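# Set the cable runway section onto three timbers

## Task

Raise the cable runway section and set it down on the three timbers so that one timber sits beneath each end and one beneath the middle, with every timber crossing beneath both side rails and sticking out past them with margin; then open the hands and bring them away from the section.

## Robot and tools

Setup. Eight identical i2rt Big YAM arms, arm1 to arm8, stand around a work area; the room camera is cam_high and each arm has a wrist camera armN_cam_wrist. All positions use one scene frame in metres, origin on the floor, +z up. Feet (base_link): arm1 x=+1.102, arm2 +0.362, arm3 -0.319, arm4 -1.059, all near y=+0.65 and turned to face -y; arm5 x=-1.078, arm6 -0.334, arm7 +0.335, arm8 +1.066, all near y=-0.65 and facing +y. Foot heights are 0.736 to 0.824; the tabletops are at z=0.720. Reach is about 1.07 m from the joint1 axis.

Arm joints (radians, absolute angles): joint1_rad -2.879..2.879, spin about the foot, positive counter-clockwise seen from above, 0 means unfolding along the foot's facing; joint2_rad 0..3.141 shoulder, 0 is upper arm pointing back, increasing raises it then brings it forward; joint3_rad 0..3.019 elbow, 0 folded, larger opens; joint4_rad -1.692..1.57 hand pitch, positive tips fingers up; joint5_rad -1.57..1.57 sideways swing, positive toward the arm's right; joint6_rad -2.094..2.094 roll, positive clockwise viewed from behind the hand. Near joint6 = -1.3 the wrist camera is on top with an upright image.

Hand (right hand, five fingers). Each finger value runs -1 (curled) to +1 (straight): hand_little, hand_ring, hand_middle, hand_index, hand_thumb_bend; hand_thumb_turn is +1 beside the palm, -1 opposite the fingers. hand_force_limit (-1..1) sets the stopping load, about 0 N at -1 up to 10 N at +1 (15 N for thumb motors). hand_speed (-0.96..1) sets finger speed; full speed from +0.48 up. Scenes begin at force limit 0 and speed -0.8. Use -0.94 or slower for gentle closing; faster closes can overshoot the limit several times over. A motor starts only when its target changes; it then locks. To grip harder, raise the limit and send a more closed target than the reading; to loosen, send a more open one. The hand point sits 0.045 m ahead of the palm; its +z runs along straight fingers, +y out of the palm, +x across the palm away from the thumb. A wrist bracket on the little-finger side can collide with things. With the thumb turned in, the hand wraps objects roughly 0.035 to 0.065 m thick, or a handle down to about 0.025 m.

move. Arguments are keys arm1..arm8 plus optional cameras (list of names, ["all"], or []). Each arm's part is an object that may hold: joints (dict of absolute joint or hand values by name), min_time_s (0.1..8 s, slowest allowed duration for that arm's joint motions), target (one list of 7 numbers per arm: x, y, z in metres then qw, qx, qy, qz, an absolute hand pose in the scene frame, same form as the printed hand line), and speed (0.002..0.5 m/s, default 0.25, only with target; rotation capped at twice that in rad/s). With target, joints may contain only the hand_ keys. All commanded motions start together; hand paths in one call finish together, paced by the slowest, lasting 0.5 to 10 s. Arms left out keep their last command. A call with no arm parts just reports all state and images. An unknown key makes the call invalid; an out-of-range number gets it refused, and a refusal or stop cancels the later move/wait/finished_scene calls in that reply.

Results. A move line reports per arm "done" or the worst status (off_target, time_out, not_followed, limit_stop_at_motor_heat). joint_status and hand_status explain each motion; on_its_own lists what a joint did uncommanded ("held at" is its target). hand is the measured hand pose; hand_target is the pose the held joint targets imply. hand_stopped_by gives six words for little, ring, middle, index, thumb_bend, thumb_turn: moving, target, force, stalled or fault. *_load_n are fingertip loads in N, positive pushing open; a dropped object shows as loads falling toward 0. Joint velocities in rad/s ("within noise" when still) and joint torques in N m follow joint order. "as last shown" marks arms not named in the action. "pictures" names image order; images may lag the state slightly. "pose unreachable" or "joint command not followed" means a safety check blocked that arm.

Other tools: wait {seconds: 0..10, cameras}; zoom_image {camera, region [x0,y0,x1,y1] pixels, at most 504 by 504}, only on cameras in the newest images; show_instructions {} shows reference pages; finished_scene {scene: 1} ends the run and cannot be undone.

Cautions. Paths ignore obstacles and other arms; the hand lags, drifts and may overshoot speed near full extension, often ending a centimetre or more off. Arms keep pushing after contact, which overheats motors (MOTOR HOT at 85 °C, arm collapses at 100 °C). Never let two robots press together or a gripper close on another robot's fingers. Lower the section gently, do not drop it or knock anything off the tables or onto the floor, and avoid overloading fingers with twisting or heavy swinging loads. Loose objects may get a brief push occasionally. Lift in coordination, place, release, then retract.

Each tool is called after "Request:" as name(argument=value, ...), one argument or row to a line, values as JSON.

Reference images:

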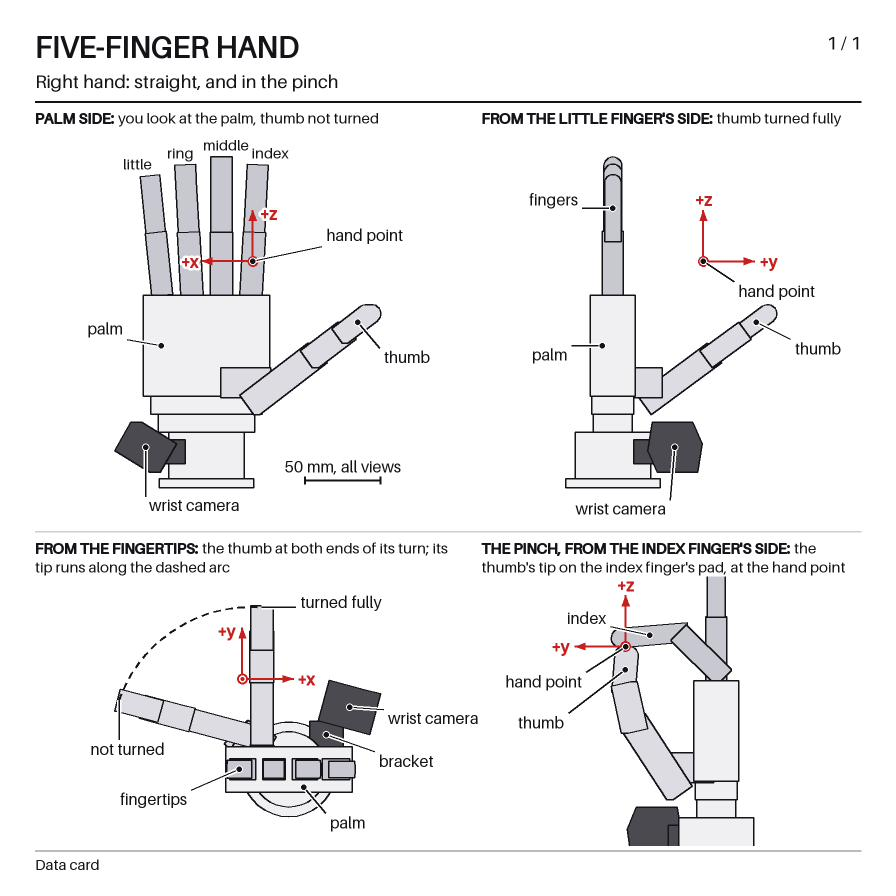

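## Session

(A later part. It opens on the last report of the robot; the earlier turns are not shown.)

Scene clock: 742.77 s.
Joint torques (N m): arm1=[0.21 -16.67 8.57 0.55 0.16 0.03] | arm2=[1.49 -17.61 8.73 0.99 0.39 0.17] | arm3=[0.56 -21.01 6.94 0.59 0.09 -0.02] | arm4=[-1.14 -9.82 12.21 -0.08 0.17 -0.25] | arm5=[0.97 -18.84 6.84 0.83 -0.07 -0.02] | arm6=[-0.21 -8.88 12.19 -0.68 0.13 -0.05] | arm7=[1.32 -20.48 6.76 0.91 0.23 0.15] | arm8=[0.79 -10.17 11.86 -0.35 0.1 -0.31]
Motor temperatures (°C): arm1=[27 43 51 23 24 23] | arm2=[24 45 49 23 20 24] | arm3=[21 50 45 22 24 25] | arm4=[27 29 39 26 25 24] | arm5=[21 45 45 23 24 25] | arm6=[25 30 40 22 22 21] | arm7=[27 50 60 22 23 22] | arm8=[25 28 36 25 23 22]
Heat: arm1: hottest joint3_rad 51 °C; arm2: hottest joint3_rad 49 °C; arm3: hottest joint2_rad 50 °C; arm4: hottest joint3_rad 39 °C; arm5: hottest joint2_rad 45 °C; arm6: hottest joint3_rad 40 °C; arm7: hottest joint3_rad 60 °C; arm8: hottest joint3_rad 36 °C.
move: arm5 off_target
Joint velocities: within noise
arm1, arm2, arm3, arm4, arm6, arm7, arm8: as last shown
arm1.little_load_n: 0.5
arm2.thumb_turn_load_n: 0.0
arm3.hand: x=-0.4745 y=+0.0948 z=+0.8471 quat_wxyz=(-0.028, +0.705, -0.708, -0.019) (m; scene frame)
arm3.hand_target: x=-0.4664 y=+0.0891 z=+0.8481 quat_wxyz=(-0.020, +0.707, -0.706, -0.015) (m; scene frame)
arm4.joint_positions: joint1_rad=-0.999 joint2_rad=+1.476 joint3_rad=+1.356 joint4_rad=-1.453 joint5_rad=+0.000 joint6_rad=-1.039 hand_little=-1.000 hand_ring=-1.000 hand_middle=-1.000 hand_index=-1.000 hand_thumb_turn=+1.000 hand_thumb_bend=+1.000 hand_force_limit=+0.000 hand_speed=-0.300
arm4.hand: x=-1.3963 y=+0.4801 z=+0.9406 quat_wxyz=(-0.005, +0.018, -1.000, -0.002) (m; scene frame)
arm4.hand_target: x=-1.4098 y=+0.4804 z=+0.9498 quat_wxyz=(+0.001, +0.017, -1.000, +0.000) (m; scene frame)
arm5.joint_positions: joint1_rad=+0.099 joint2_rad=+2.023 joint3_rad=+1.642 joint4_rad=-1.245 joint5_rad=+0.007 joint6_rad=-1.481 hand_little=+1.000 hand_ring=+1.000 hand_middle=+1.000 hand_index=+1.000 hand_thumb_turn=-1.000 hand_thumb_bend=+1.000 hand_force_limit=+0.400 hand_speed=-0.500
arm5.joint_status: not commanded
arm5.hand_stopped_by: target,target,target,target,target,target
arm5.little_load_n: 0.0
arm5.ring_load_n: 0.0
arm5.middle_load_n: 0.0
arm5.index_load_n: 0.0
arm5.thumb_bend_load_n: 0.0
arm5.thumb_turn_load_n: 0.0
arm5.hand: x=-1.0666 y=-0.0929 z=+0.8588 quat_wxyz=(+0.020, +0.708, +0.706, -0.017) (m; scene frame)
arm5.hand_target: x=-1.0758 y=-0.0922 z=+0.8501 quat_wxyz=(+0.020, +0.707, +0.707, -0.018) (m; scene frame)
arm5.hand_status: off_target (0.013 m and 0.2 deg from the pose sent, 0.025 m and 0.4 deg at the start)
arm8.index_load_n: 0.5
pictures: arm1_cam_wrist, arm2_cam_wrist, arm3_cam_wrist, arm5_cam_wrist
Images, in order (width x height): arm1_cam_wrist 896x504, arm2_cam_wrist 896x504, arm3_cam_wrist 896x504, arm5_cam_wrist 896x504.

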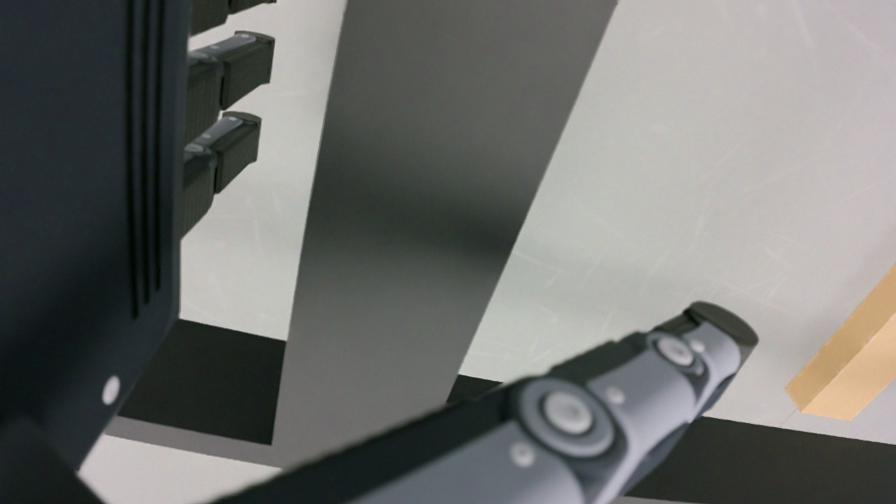

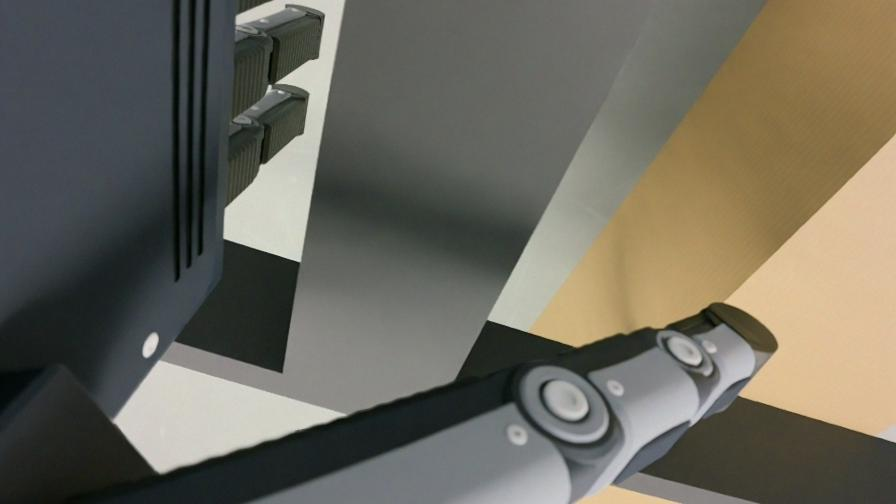

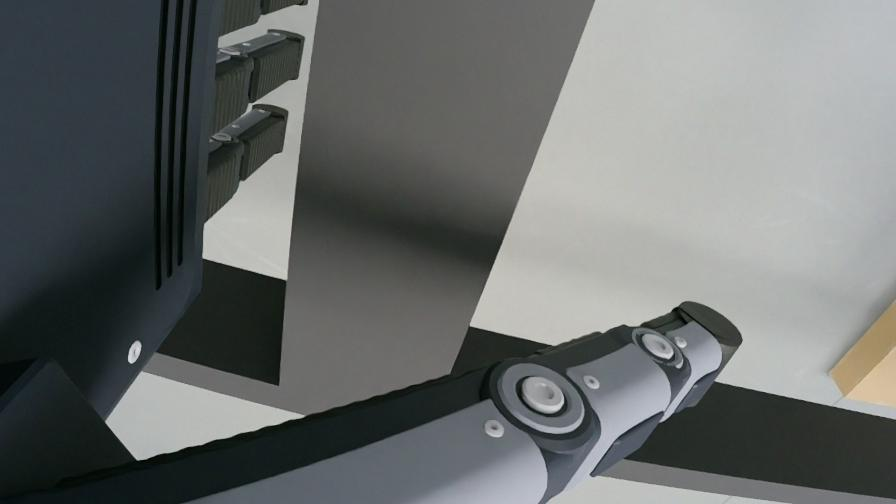

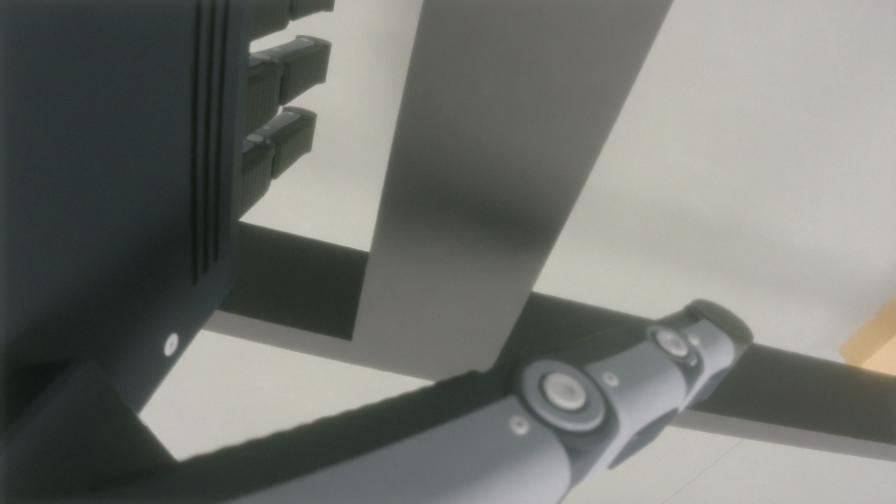

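Request:
move(
  arm1={"target": [1.060, 0.091, 1.02, 0, 0.7071, -0.7071, 0], "speed": 0.15},
  arm2={"target": [0.141, 0.098, 1.02, 0, 0.7071, -0.7071, 0], "speed": 0.15},
  arm3={"target": [-0.460, 0.089, 1.02, 0, 0.7071, -0.7071, 0], "speed": 0.15},
  arm5={"target": [-1.076, -0.092, 1.02, 0, 0.7071, 0.7071, 0], "speed": 0.15},
  arm7={"target": [0.462, -0.0866, 1.02, 0, 0.7071, 0.7071, 0], "speed": 0.15},
  cameras=["all"],
)

Scene clock: 754.23 s.
Joint torques (N m): arm1=[-0.44 -15.91 12.89 -0.31 0.28 0.03] | arm2=[1.49 -16.56 14.91 -0.06 0.39 0.17] | arm3=[0.73 -22.42 11.99 -0.57 0.07 -0.02] | arm4=[-1.14 -9.76 12.21 -0.06 0.17 -0.25] | arm5=[1.38 -20.19 11.74 -0.4 0.05 -0.01] | arm6=[-0.32 -8.82 12.21 -0.69 0.12 -0.05] | arm7=[1.14 -20.84 11.97 -0.4 0.21 0.14] | arm8=[0.91 -10.17 11.86 -0.34 0.1 -0.3]
Motor temperatures (°C): arm1=[27 42 49 23 24 23] | arm2=[24 43 47 23 20 24] | arm3=[21 48 44 22 24 25] | arm4=[27 29 40 26 25 24] | arm5=[21 43 43 23 24 25] | arm6=[25 30 42 22 21 21] | arm7=[27 47 57 22 23 22] | arm8=[25 28 38 25 23 22]
Heat: arm1: hottest joint3_rad 49 °C; arm2: hottest joint3_rad 47 °C; arm3: hottest joint2_rad 48 °C; arm4: hottest joint3_rad 40 °C; arm5: hottest joint2_rad 43 °C; arm6: hottest joint3_rad 42 °C; arm7: hottest joint3_rad 57 °C; arm8: hottest joint3_rad 38 °C.
move: arm1 off_target; arm2 off_target; arm3 off_target; arm5 off_target; arm7 off_target
Joint velocities: within noise
arm1.joint_positions: joint1_rad=+0.014 joint2_rad=+1.859 joint3_rad=+2.035 joint4_rad=-1.686 joint5_rad=+0.012 joint6_rad=-1.550 hand_little=+1.000 hand_ring=+1.000 hand_middle=+1.000 hand_index=+1.000 hand_thumb_turn=-1.000 hand_thumb_bend=+1.000 hand_force_limit=+0.400 hand_speed=-0.500
arm1.joint_status: not commanded
arm1.hand_stopped_by: target,target,target,target,target,target
arm1.little_load_n: 0.0
arm1.ring_load_n: 0.0
arm1.middle_load_n: 0.0
arm1.index_load_n: 0.0
arm1.thumb_bend_load_n: 0.0
arm1.thumb_turn_load_n: 0.0
arm1.hand: x=+1.0556 y=+0.0961 z=+1.0005 quat_wxyz=(+0.019, +0.711, -0.703, +0.016) (m; scene frame)
arm1.hand_target: x=+1.0600 y=+0.0921 z=+1.0190 quat_wxyz=(+0.032, +0.709, -0.704, +0.027) (m; scene frame)
arm1.hand_status: off_target (0.021 m and 2.9 deg from the pose sent, 0.172 m and 3.0 deg at the start; a joint's target at an end of its range on 31 of 59 steps)
arm2.joint_positions: joint1_rad=-0.270 joint2_rad=+1.902 joint3_rad=+2.043 joint4_rad=-1.685 joint5_rad=-0.001 joint6_rad=-1.866 hand_little=+1.000 hand_ring=+1.000 hand_middle=+1.000 hand_index=+1.000 hand_thumb_turn=-1.000 hand_thumb_bend=+1.000 hand_force_limit=+0.400 hand_speed=-0.500
arm2.joint_status: not commanded
arm2.hand_stopped_by: target,target,target,target,target,target
arm2.little_load_n: 0.0
arm2.ring_load_n: 0.0
arm2.middle_load_n: 0.0
arm2.index_load_n: 0.0
arm2.thumb_bend_load_n: 0.0
arm2.thumb_turn_load_n: 0.0
arm2.hand: x=+0.1382 y=+0.1065 z=+0.9959 quat_wxyz=(+0.009, +0.713, -0.701, +0.003) (m; scene frame)
arm2.hand_target: x=+0.1413 y=+0.0995 z=+1.0191 quat_wxyz=(+0.030, +0.709, -0.704, +0.011) (m; scene frame)
arm2.hand_status: off_target (0.026 m and 1.5 deg from the pose sent, 0.170 m and 3.5 deg at the start; a joint's target at an end of its range on 30 of 59 steps)
arm3.joint_positions: joint1_rad=-0.149 joint2_rad=+1.942 joint3_rad=+1.872 joint4_rad=-1.563 joint5_rad=-0.002 joint6_rad=-1.719 hand_little=+1.000 hand_ring=+1.000 hand_middle=+1.000 hand_index=+1.000 hand_thumb_turn=-1.000 hand_thumb_bend=+1.000 hand_force_limit=+0.400 hand_speed=-0.500
arm3.joint_status: not commanded
arm3.hand_stopped_by: target,target,target,target,target,target
arm3.little_load_n: 0.0
arm3.ring_load_n: 0.0
arm3.middle_load_n: 0.0
arm3.index_load_n: 0.0
arm3.thumb_bend_load_n: 0.0
arm3.thumb_turn_load_n: 0.0
arm3.hand: x=-0.4675 y=+0.1010 z=+0.9863 quat_wxyz=(-0.026, +0.706, -0.708, -0.017) (m; scene frame)
arm3.hand_target: x=-0.4600 y=+0.0902 z=+1.0196 quat_wxyz=(+0.001, +0.708, -0.706, +0.001) (m; scene frame)
arm3.hand_status: off_target (0.037 m and 3.6 deg from the pose sent, 0.174 m and 3.9 deg at the start)
arm4, arm6, arm8: as last shown
arm5.joint_positions: joint1_rad=+0.099 joint2_rad=+1.909 joint3_rad=+1.837 joint4_rad=-1.547 joint5_rad=+0.005 joint6_rad=-1.478 hand_little=+1.000 hand_ring=+1.000 hand_middle=+1.000 hand_index=+1.000 hand_thumb_turn=-1.000 hand_thumb_bend=+1.000 hand_force_limit=+0.400 hand_speed=-0.500
arm5.joint_status: not commanded
arm5.hand_stopped_by: target,target,target,target,target,target
arm5.little_load_n: 0.0
arm5.ring_load_n: 0.0
arm5.middle_load_n: 0.0
arm5.index_load_n: 0.0
arm5.thumb_bend_load_n: 0.0
arm5.thumb_turn_load_n: 0.0
arm5.hand: x=-1.0655 y=-0.1019 z=+0.9966 quat_wxyz=(+0.017, +0.709, +0.705, -0.015) (m; scene frame)
arm5.hand_target: x=-1.0759 y=-0.0933 z=+1.0197 quat_wxyz=(+0.000, +0.707, +0.707, +0.000) (m; scene frame)
arm5.hand_status: off_target (0.028 m and 2.6 deg from the pose sent, 0.162 m and 3.0 deg at the start)
arm6.index_load_n: -0.5
arm7.joint_positions: joint1_rad=-0.075 joint2_rad=+1.949 joint3_rad=+1.918 joint4_rad=-1.577 joint5_rad=-0.004 joint6_rad=-1.694 hand_little=+1.000 hand_ring=+1.000 hand_middle=+1.000 hand_index=+1.000 hand_thumb_turn=-1.000 hand_thumb_bend=+1.000 hand_force_limit=+0.400 hand_speed=-0.500
arm7.joint_status: not commanded
arm7.hand_stopped_by: target,target,target,target,target,target
arm7.little_load_n: 0.0
arm7.ring_load_n: 0.0
arm7.middle_load_n: 0.0
arm7.index_load_n: 0.0
arm7.thumb_bend_load_n: -0.5
arm7.thumb_turn_load_n: 0.0
arm7.hand: x=+0.4673 y=-0.0966 z=+0.9963 quat_wxyz=(+0.011, +0.706, +0.708, -0.018) (m; scene frame)
arm7.hand_target: x=+0.4620 y=-0.0875 z=+1.0199 quat_wxyz=(+0.000, +0.707, +0.707, +0.000) (m; scene frame)
arm7.hand_status: off_target (0.026 m and 2.4 deg from the pose sent, 0.169 m and 3.1 deg at the start)
arm8.index_load_n: 0.0
pictures: arm1_cam_wrist, arm2_cam_wrist, arm3_cam_wrist, arm4_cam_wrist, arm5_cam_wrist, arm6_cam_wrist, arm7_cam_wrist, arm8_cam_wrist, cam_high
Images, in order (width x height): arm1_cam_wrist 896x504, arm2_cam_wrist 896x504, arm3_cam_wrist 896x504, arm4_cam_wrist 896x504, arm5_cam_wrist 896x504, arm6_cam_wrist 896x504, arm7_cam_wrist 896x504, arm8_cam_wrist 896x504, cam_high 896x504.

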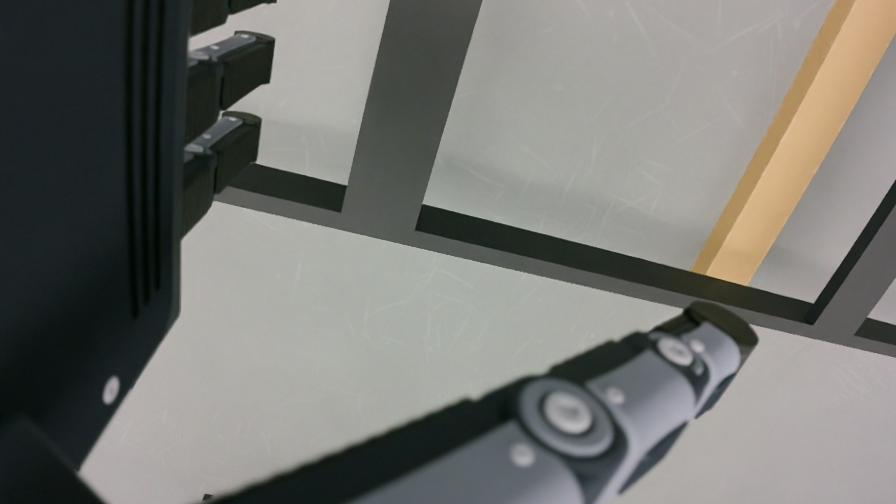

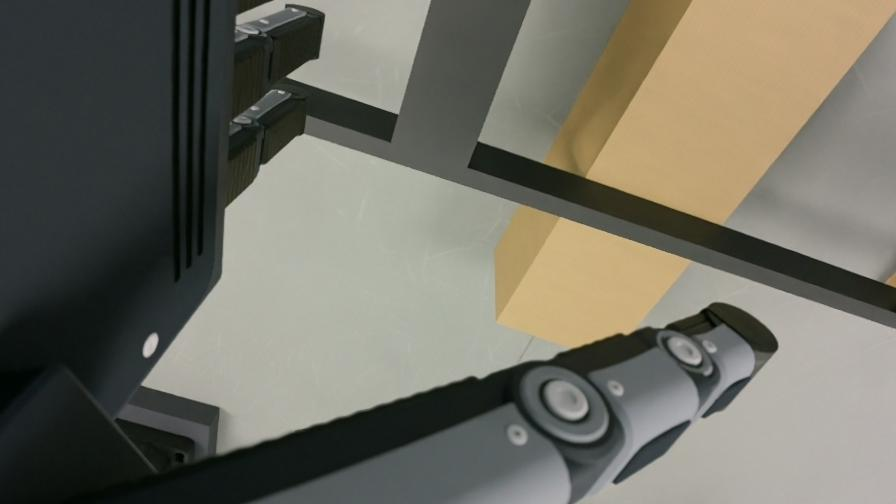

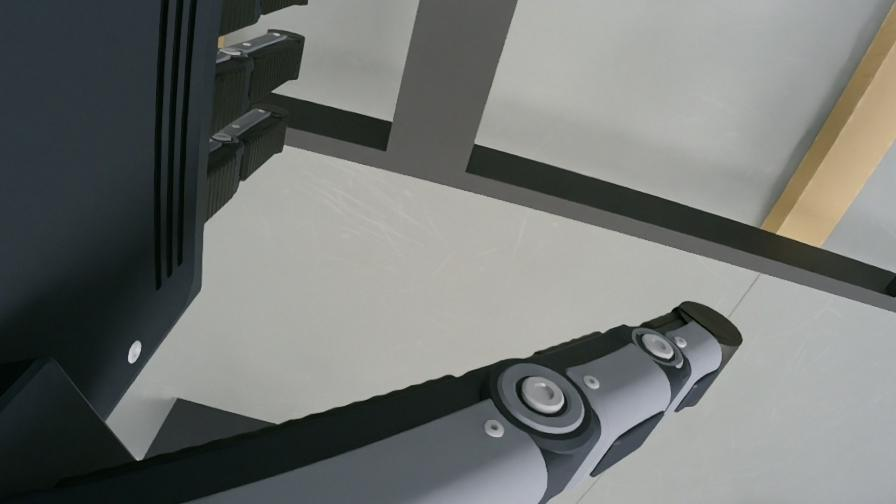

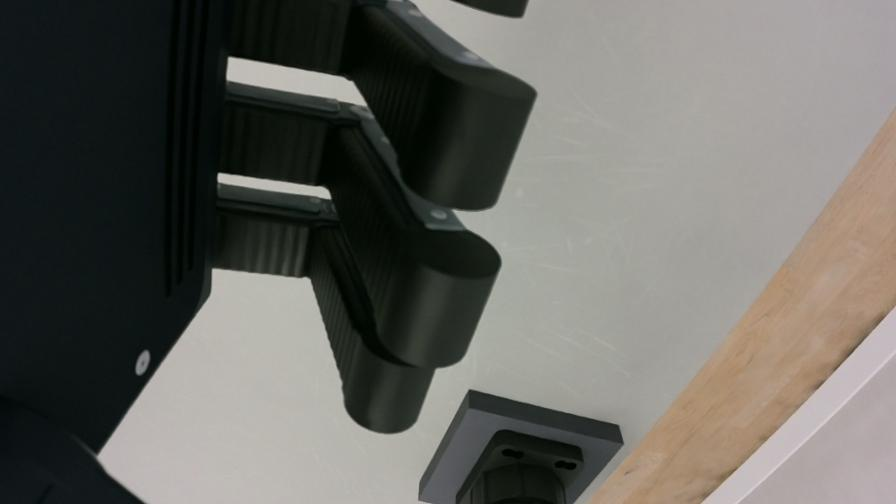

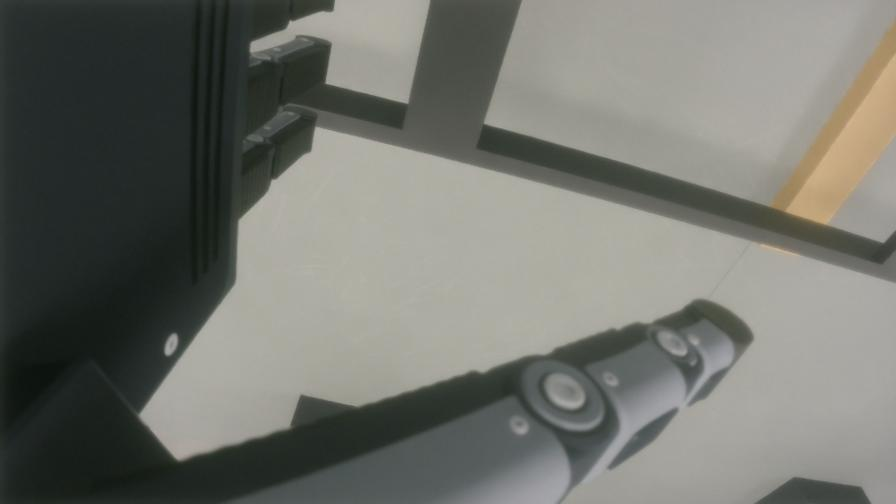

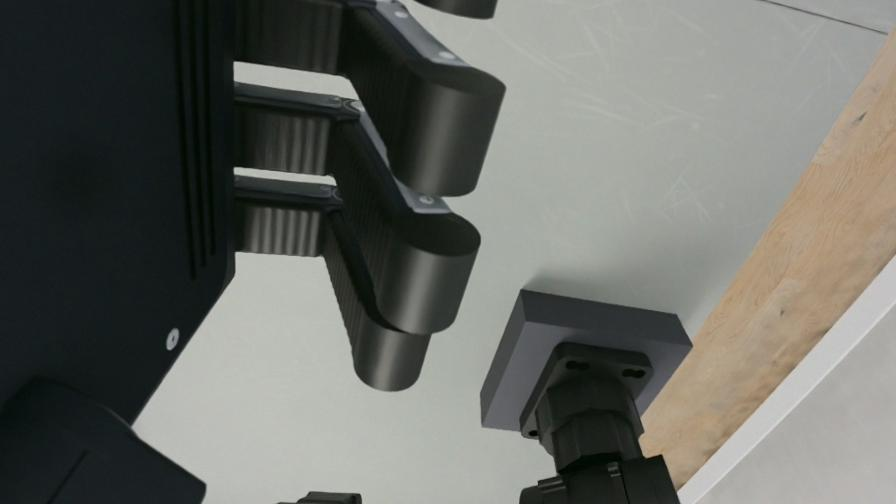

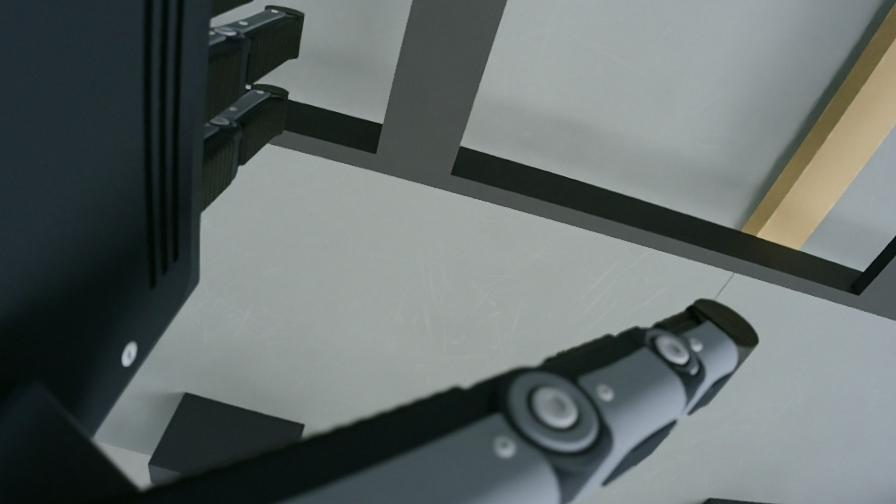

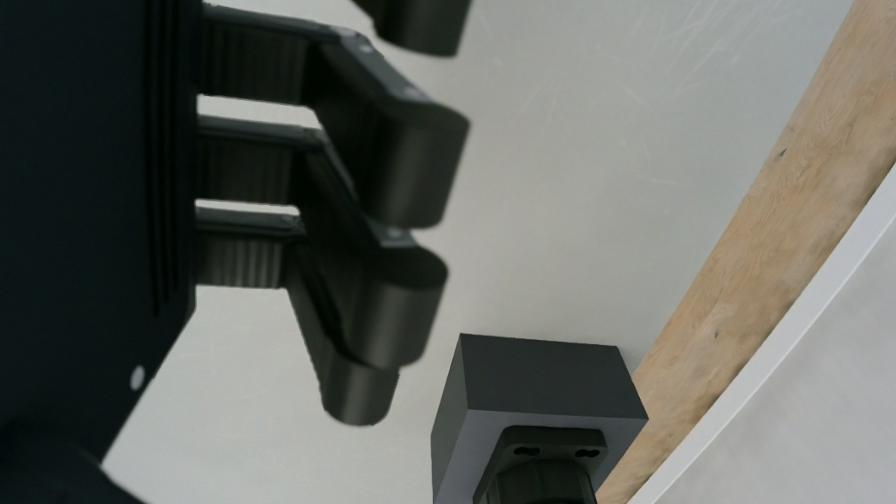

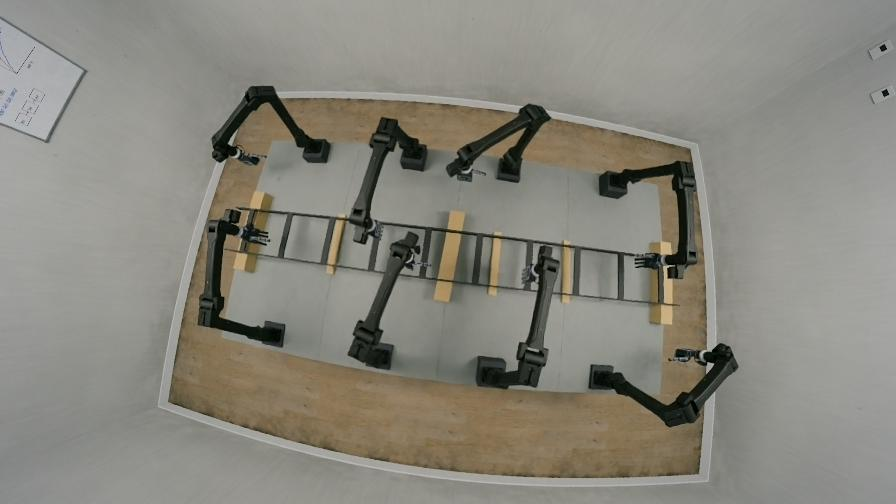

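Request:
zoom_image(
  camera="cam_high",
  region=[215, 180, 375, 290],
)

Request:
zoom_image(
  camera="cam_high",
  region=[560, 230, 720, 340],
)

Request:
zoom_image(
  camera="cam_high",
  region=[380, 190, 540, 310],
)

Scaled by 3.150 from the camera's 896x504 image, which has a finer 1280x720 frame.

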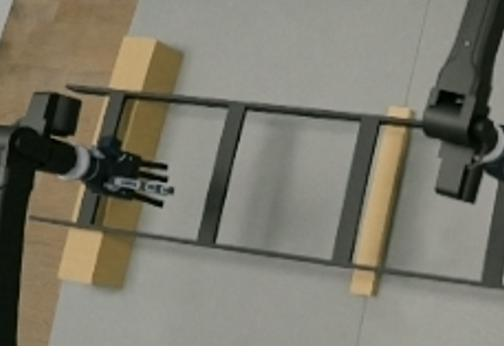

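Scaled by 3.150 from the camera's 896x504 image, which has a finer 1280x720 frame.

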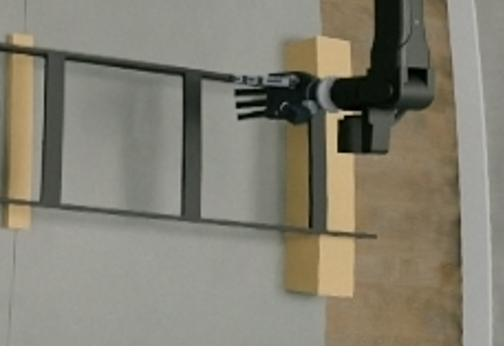

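Scaled by 3.150 from the camera's 896x504 image, which has a finer 1280x720 frame.

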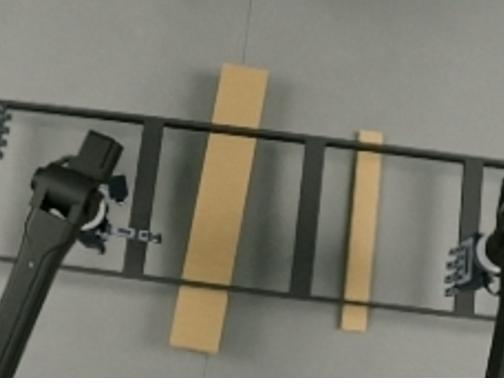

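Request:
move(
  arm1={"target": [1.08, 0.32, 1.06, 0, 0.7071, -0.7071, 0], "speed": 0.25},
  arm2={"target": [0.2, 0.32, 1.06, 0, 0.7071, -0.7071, 0], "speed": 0.25},
  arm3={"target": [-0.43, 0.32, 1.08, 0, 0.7071, -0.7071, 0], "speed": 0.25},
  arm5={"target": [-1.07, -0.32, 1.08, 0, 0.7071, 0.7071, 0], "speed": 0.25},
  arm7={"target": [0.44, -0.32, 1.08, 0, 0.7071, 0.7071, 0], "speed": 0.25},
  cameras=["cam_high"],
)

Scene clock: 768.67 s.
Joint torques (N m): arm1=[-0.5 -8 8.02 -0.06 0.27 0.04] | arm2=[1.08 -8.18 9.28 0.16 0.35 0.16] | arm3=[0.32 -10.7 7.8 -0.51 0.09 -0.03] | arm4=[-1.14 -9.88 12.21 -0.08 0.17 -0.24] | arm5=[1.32 -10.05 7.15 -0.28 0.1 0] | arm6=[-0.09 -8.88 12.15 -0.68 0.12 -0.07] | arm7=[0.5 -9.41 7.61 -0.42 0.26 0.05] | arm8=[0.85 -10.17 11.86 -0.34 0.1 -0.3]
Motor temperatures (°C): arm1=[27 40 48 23 24 23] | arm2=[24 42 45 23 20 24] | arm3=[21 44 43 22 24 25] | arm4=[26 30 42 26 25 24] | arm5=[21 41 42 23 24 25] | arm6=[25 30 43 22 21 21] | arm7=[27 44 54 22 23 22] | arm8=[25 28 39 25 23 22]
Heat: arm1: hottest joint3_rad 48 °C; arm2: hottest joint3_rad 45 °C; arm3: hottest joint2_rad 44 °C; arm4: hottest joint3_rad 42 °C; arm5: hottest joint3_rad 42 °C; arm6: hottest joint3_rad 43 °C; arm7: hottest joint3_rad 54 °C; arm8: hottest joint3_rad 39 °C.
move: arm1 off_target; arm2 off_target; arm3 done; arm5 done; arm7 done
Joint velocities: within noise
arm1.joint_positions: joint1_rad=+0.098 joint2_rad=+1.252 joint3_rad=+1.487 joint4_rad=-1.687 joint5_rad=+0.018 joint6_rad=-1.463 hand_little=+1.000 hand_ring=+1.000 hand_middle=+1.000 hand_index=+1.000 hand_thumb_turn=-1.000 hand_thumb_bend=+1.000 hand_force_limit=+0.400 hand_speed=-0.500
arm1.joint_status: not commanded
arm1.hand_stopped_by: target,target,target,target,target,target
arm1.little_load_n: 0.0
arm1.ring_load_n: -0.5
arm1.middle_load_n: 0.0
arm1.index_load_n: 0.0
arm1.thumb_bend_load_n: 0.0
arm1.thumb_turn_load_n: 0.0
arm1.hand: x=+1.0784 y=+0.3135 z=+1.0622 quat_wxyz=(+0.038, +0.709, -0.704, +0.039) (m; scene frame)
arm1.hand_target: x=+1.0797 y=+0.3197 z=+1.0592 quat_wxyz=(+0.033, +0.707, -0.706, +0.029) (m; scene frame)
arm1.hand_status: off_target (0.007 m and 6.2 deg from the pose sent, 0.233 m and 2.9 deg at the start; a joint's target at an end of its range on 39 of 56 steps)
arm2.joint_positions: joint1_rad=-0.270 joint2_rad=+1.295 joint3_rad=+1.484 joint4_rad=-1.687 joint5_rad=-0.001 joint6_rad=-1.866 hand_little=+1.000 hand_ring=+1.000 hand_middle=+1.000 hand_index=+1.000 hand_thumb_turn=-1.000 hand_thumb_bend=+1.000 hand_force_limit=+0.400 hand_speed=-0.500
arm2.joint_status: not commanded
arm2.hand_stopped_by: target,target,target,target,target,target
arm2.little_load_n: 0.0
arm2.ring_load_n: 0.0
arm2.middle_load_n: 0.0
arm2.index_load_n: 0.0
arm2.thumb_bend_load_n: -0.5
arm2.thumb_turn_load_n: 0.0
arm2.hand: x=+0.1977 y=+0.3132 z=+1.0628 quat_wxyz=(+0.030, +0.713, -0.701, +0.014) (m; scene frame)
arm2.hand_target: x=+0.1999 y=+0.3197 z=+1.0594 quat_wxyz=(+0.021, +0.707, -0.707, +0.007) (m; scene frame)
arm2.hand_status: off_target (0.008 m and 3.9 deg from the pose sent, 0.231 m and 1.5 deg at the start; a joint's target at an end of its range on 31 of 55 steps)
arm3.joint_positions: joint1_rad=-0.148 joint2_rad=+1.302 joint3_rad=+1.328 joint4_rad=-1.593 joint5_rad=-0.002 joint6_rad=-1.719 hand_little=+1.000 hand_ring=+1.000 hand_middle=+1.000 hand_index=+1.000 hand_thumb_turn=-1.000 hand_thumb_bend=+1.000 hand_force_limit=+0.400 hand_speed=-0.500
arm3.joint_status: not commanded
arm3.hand_stopped_by: target,target,target,target,target,target
arm3.little_load_n: 0.0
arm3.ring_load_n: 0.0
arm3.middle_load_n: 0.0
arm3.index_load_n: 0.0
arm3.thumb_bend_load_n: 0.0
arm3.thumb_turn_load_n: 0.0
arm3.hand: x=-0.4349 y=+0.3155 z=+1.0758 quat_wxyz=(+0.001, +0.706, -0.708, +0.003) (m; scene frame)
arm3.hand_target: x=-0.4302 y=+0.3200 z=+1.0798 quat_wxyz=(+0.000, +0.707, -0.707, +0.000) (m; scene frame)
arm3.hand_status: done (0.008 m and 0.3 deg from the pose sent, 0.241 m and 3.6 deg at the start)
arm4, arm6, arm8: as last shown
arm5.joint_positions: joint1_rad=+0.149 joint2_rad=+1.295 joint3_rad=+1.327 joint4_rad=-1.584 joint5_rad=+0.005 joint6_rad=-1.429 hand_little=+1.000 hand_ring=+1.000 hand_middle=+1.000 hand_index=+1.000 hand_thumb_turn=-1.000 hand_thumb_bend=+1.000 hand_force_limit=+0.400 hand_speed=-0.500
arm5.joint_status: not commanded
arm5.hand_stopped_by: target,target,target,target,target,target
arm5.little_load_n: 0.0
arm5.ring_load_n: 0.0
arm5.middle_load_n: -0.5
arm5.index_load_n: 0.0
arm5.thumb_bend_load_n: 0.0
arm5.thumb_turn_load_n: 0.0
arm5.hand: x=-1.0651 y=-0.3119 z=+1.0816 quat_wxyz=(-0.009, +0.709, +0.705, +0.007) (m; scene frame)
arm5.hand_target: x=-1.0698 y=-0.3196 z=+1.0800 quat_wxyz=(+0.000, +0.707, +0.707, +0.001) (m; scene frame)
arm5.hand_status: done (0.010 m and 1.3 deg from the pose sent, 0.234 m and 2.6 deg at the start)
arm6.index_load_n: 0.5
arm7.joint_positions: joint1_rad=-0.075 joint2_rad=+1.310 joint3_rad=+1.356 joint4_rad=-1.588 joint5_rad=-0.004 joint6_rad=-1.692 hand_little=+1.000 hand_ring=+1.000 hand_middle=+1.000 hand_index=+1.000 hand_thumb_turn=-1.000 hand_thumb_bend=+1.000 hand_force_limit=+0.400 hand_speed=-0.500
arm7.joint_status: not commanded
arm7.hand_stopped_by: target,target,target,target,target,target
arm7.little_load_n: 0.0
arm7.ring_load_n: 0.0
arm7.middle_load_n: 0.0
arm7.index_load_n: -0.5
arm7.thumb_bend_load_n: 0.0
arm7.thumb_turn_load_n: 0.0
arm7.hand: x=+0.4412 y=-0.3123 z=+1.0813 quat_wxyz=(-0.010, +0.707, +0.707, +0.008) (m; scene frame)
arm7.hand_target: x=+0.4400 y=-0.3197 z=+1.0798 quat_wxyz=(+0.000, +0.708, +0.707, +0.000) (m; scene frame)
arm7.hand_status: done (0.008 m and 1.5 deg from the pose sent, 0.240 m and 2.4 deg at the start)
pictures: cam_high
Images, in order (width x height): cam_high 896x504.

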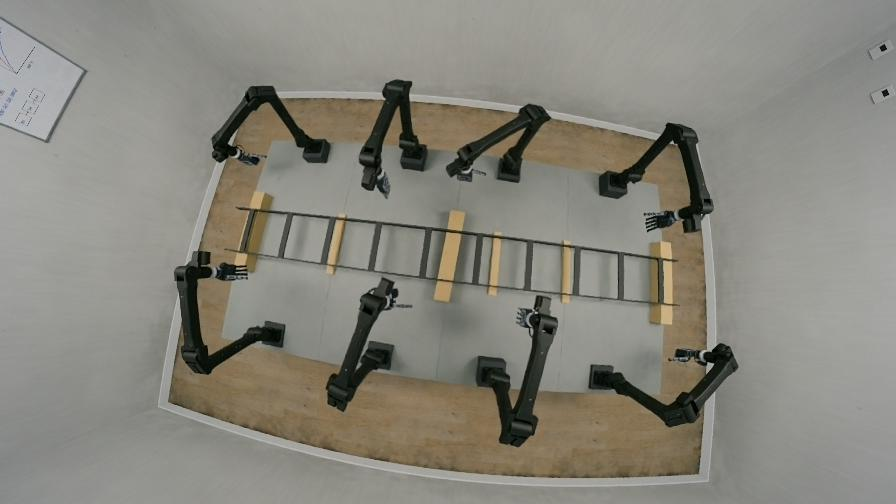

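Request:
finished_scene(
  scene=1,
)

The scene is finished: the task was done.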